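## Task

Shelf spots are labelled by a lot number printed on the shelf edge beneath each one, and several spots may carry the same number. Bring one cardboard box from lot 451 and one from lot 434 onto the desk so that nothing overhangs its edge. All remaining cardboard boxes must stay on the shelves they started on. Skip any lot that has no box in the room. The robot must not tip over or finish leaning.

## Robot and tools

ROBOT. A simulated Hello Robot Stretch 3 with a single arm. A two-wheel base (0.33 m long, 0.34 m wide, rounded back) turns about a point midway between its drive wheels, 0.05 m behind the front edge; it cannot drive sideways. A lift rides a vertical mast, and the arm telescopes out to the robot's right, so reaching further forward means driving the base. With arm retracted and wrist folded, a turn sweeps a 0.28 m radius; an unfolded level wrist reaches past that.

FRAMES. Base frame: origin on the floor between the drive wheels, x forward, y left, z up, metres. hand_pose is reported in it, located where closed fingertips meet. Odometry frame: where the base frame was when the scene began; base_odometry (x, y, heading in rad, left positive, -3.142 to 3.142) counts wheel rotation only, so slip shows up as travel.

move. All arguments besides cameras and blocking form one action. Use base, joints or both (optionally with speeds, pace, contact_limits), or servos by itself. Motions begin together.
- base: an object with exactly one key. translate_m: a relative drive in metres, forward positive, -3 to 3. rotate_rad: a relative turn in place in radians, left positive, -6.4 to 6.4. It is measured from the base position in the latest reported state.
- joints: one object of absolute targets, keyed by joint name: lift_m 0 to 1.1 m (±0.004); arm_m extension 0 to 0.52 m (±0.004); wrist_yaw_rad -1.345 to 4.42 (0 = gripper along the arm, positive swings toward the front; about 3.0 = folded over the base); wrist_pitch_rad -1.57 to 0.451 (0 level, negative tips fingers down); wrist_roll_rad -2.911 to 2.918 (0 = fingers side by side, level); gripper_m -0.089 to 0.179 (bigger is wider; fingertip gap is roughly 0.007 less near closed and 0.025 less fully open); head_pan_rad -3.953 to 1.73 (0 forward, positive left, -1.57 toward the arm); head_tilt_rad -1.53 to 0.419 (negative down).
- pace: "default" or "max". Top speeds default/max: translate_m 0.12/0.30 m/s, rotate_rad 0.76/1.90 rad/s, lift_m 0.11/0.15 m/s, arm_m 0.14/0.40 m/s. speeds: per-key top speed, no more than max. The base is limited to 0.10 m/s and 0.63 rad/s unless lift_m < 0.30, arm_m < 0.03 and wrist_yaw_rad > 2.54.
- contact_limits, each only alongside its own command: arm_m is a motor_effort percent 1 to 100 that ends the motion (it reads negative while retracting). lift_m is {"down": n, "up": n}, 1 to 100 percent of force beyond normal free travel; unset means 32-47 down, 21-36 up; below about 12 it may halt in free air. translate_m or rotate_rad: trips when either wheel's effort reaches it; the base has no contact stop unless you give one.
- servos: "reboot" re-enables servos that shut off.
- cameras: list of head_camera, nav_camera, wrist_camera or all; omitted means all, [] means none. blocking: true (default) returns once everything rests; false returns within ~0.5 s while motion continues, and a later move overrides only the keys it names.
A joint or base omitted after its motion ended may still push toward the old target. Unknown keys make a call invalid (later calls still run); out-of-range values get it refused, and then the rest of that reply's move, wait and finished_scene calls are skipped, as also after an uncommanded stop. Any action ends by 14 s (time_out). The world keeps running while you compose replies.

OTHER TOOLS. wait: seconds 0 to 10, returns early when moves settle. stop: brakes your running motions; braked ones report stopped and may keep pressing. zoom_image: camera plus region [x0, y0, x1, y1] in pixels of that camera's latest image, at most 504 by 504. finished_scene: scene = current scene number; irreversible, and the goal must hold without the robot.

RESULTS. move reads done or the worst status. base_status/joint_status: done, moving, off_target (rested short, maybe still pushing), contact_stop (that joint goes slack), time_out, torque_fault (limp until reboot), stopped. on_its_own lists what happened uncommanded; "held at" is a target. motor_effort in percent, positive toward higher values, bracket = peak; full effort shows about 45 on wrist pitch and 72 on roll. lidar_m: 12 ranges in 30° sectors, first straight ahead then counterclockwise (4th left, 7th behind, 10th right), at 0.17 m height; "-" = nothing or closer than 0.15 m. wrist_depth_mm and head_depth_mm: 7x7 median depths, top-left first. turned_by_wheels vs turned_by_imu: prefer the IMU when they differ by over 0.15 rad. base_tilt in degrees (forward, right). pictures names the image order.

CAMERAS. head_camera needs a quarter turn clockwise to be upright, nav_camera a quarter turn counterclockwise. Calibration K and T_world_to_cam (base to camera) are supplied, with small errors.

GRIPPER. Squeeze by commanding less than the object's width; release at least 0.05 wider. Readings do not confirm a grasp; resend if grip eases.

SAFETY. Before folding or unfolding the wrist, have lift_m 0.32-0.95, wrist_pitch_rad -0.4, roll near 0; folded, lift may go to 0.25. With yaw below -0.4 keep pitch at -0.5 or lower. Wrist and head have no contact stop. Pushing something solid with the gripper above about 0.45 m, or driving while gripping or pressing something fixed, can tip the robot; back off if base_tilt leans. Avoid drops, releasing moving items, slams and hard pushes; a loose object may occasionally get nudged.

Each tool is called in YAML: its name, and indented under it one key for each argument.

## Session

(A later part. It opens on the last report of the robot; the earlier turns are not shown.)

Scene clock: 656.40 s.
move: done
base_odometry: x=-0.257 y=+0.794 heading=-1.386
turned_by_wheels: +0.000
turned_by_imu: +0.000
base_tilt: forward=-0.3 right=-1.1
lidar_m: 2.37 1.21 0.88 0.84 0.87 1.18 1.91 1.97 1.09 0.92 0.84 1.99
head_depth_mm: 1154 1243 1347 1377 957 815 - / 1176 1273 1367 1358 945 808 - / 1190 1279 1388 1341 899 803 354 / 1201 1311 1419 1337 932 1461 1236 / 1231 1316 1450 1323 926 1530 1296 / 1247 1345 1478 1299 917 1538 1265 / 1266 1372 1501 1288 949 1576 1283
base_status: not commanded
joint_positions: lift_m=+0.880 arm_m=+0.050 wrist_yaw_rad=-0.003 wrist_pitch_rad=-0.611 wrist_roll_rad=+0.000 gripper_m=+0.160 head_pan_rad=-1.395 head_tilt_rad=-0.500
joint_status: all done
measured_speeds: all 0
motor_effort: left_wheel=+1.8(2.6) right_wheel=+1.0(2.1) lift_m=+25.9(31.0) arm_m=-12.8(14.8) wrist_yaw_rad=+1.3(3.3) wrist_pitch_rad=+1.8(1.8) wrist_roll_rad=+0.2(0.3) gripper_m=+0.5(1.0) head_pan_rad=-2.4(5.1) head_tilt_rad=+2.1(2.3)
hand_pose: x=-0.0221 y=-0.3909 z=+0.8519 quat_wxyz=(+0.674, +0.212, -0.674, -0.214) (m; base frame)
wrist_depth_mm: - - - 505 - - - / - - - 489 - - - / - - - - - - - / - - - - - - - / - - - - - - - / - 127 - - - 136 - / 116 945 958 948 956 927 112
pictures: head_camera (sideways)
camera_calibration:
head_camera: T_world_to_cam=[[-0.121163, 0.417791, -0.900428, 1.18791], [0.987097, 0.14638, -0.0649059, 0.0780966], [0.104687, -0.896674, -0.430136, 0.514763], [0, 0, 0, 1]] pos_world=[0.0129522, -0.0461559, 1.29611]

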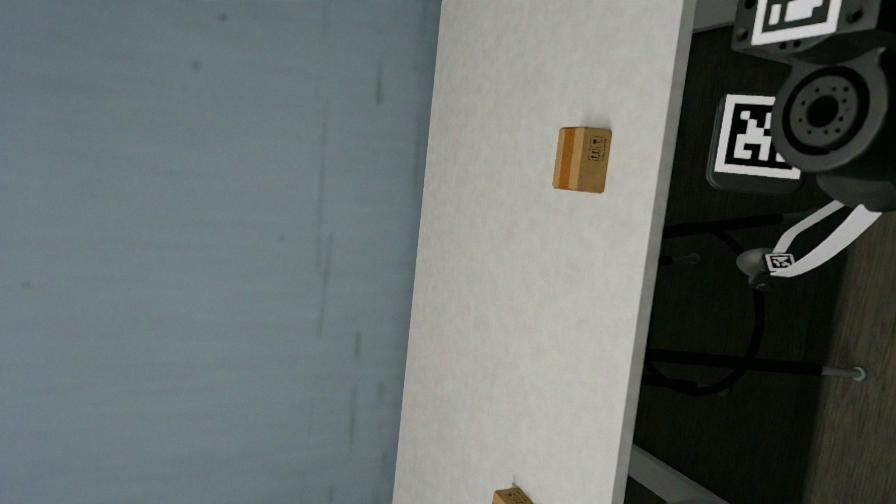

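move:
  joints: {"head_pan_rad":-1.05}
  cameras: ["head_camera"]
  pace: "max"

Scene clock: 661.23 s.
move: done
base_odometry: x=-0.257 y=+0.794 heading=-1.386
turned_by_wheels: +0.000
turned_by_imu: +0.000
base_tilt: forward=-0.3 right=-1.3
lidar_m: 2.36 1.22 0.88 0.84 0.87 1.17 1.91 1.97 1.09 0.92 0.84 1.98
head_depth_mm: 1182 1258 1344 1372 955 817 1293 / 1229 1314 1423 1360 946 1515 1220 / 1291 1399 1508 1343 939 1501 1278 / 1362 1471 1590 1326 969 1595 1299 / 1445 1553 1697 1316 1054 1572 1300 / 1516 1645 1812 1299 1829 1579 1289 / 1600 1755 1931 2052 1950 1567 1295
base_status: not commanded
joint_positions: lift_m=+0.880 arm_m=+0.050 wrist_yaw_rad=-0.003 wrist_pitch_rad=-0.611 wrist_roll_rad=+0.000 gripper_m=+0.160 head_pan_rad=-1.047 head_tilt_rad=-0.500
joint_status: all done
measured_speeds: all 0
motor_effort: left_wheel=+2.1(2.2) right_wheel=+1.6(2.0) lift_m=+30.9(31.4) arm_m=-12.7(13.1) wrist_yaw_rad=+2.3(2.7) wrist_pitch_rad=+1.6(1.8) wrist_roll_rad=-0.1(0.3) gripper_m=+0.6(1.3) head_pan_rad=+2.8(4.2) head_tilt_rad=+2.5(3.1)
hand_pose: x=-0.0221 y=-0.3909 z=+0.8519 quat_wxyz=(+0.674, +0.212, -0.674, -0.214) (m; base frame)
wrist_depth_mm: - - - 508 - - - / - - - 489 - - - / - - - - - - - / - - - - - - - / - - - - - - - / - 127 - - - 136 - / 116 952 937 960 941 902 112
pictures: head_camera (sideways)
camera_calibration:
head_camera: T_world_to_cam=[[-0.256531, 0.351324, -0.900424, 1.18874], [0.87782, 0.47457, -0.0649251, 0.0787891], [0.404505, -0.807065, -0.430141, 0.512921], [0, 0, 0, 1]] pos_world=[0.0283076, -0.0410638, 1.29611]

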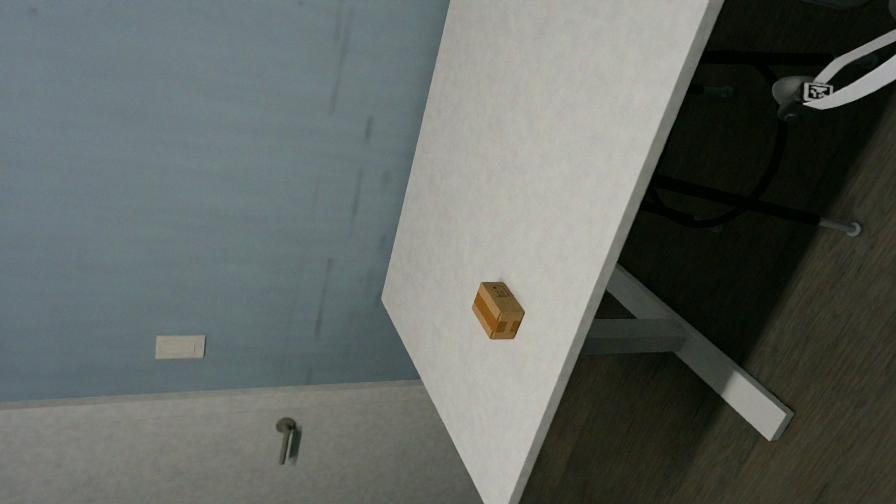

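Both on the desk.

finished_scene:
  scene: 2

The scene is finished: the task was done.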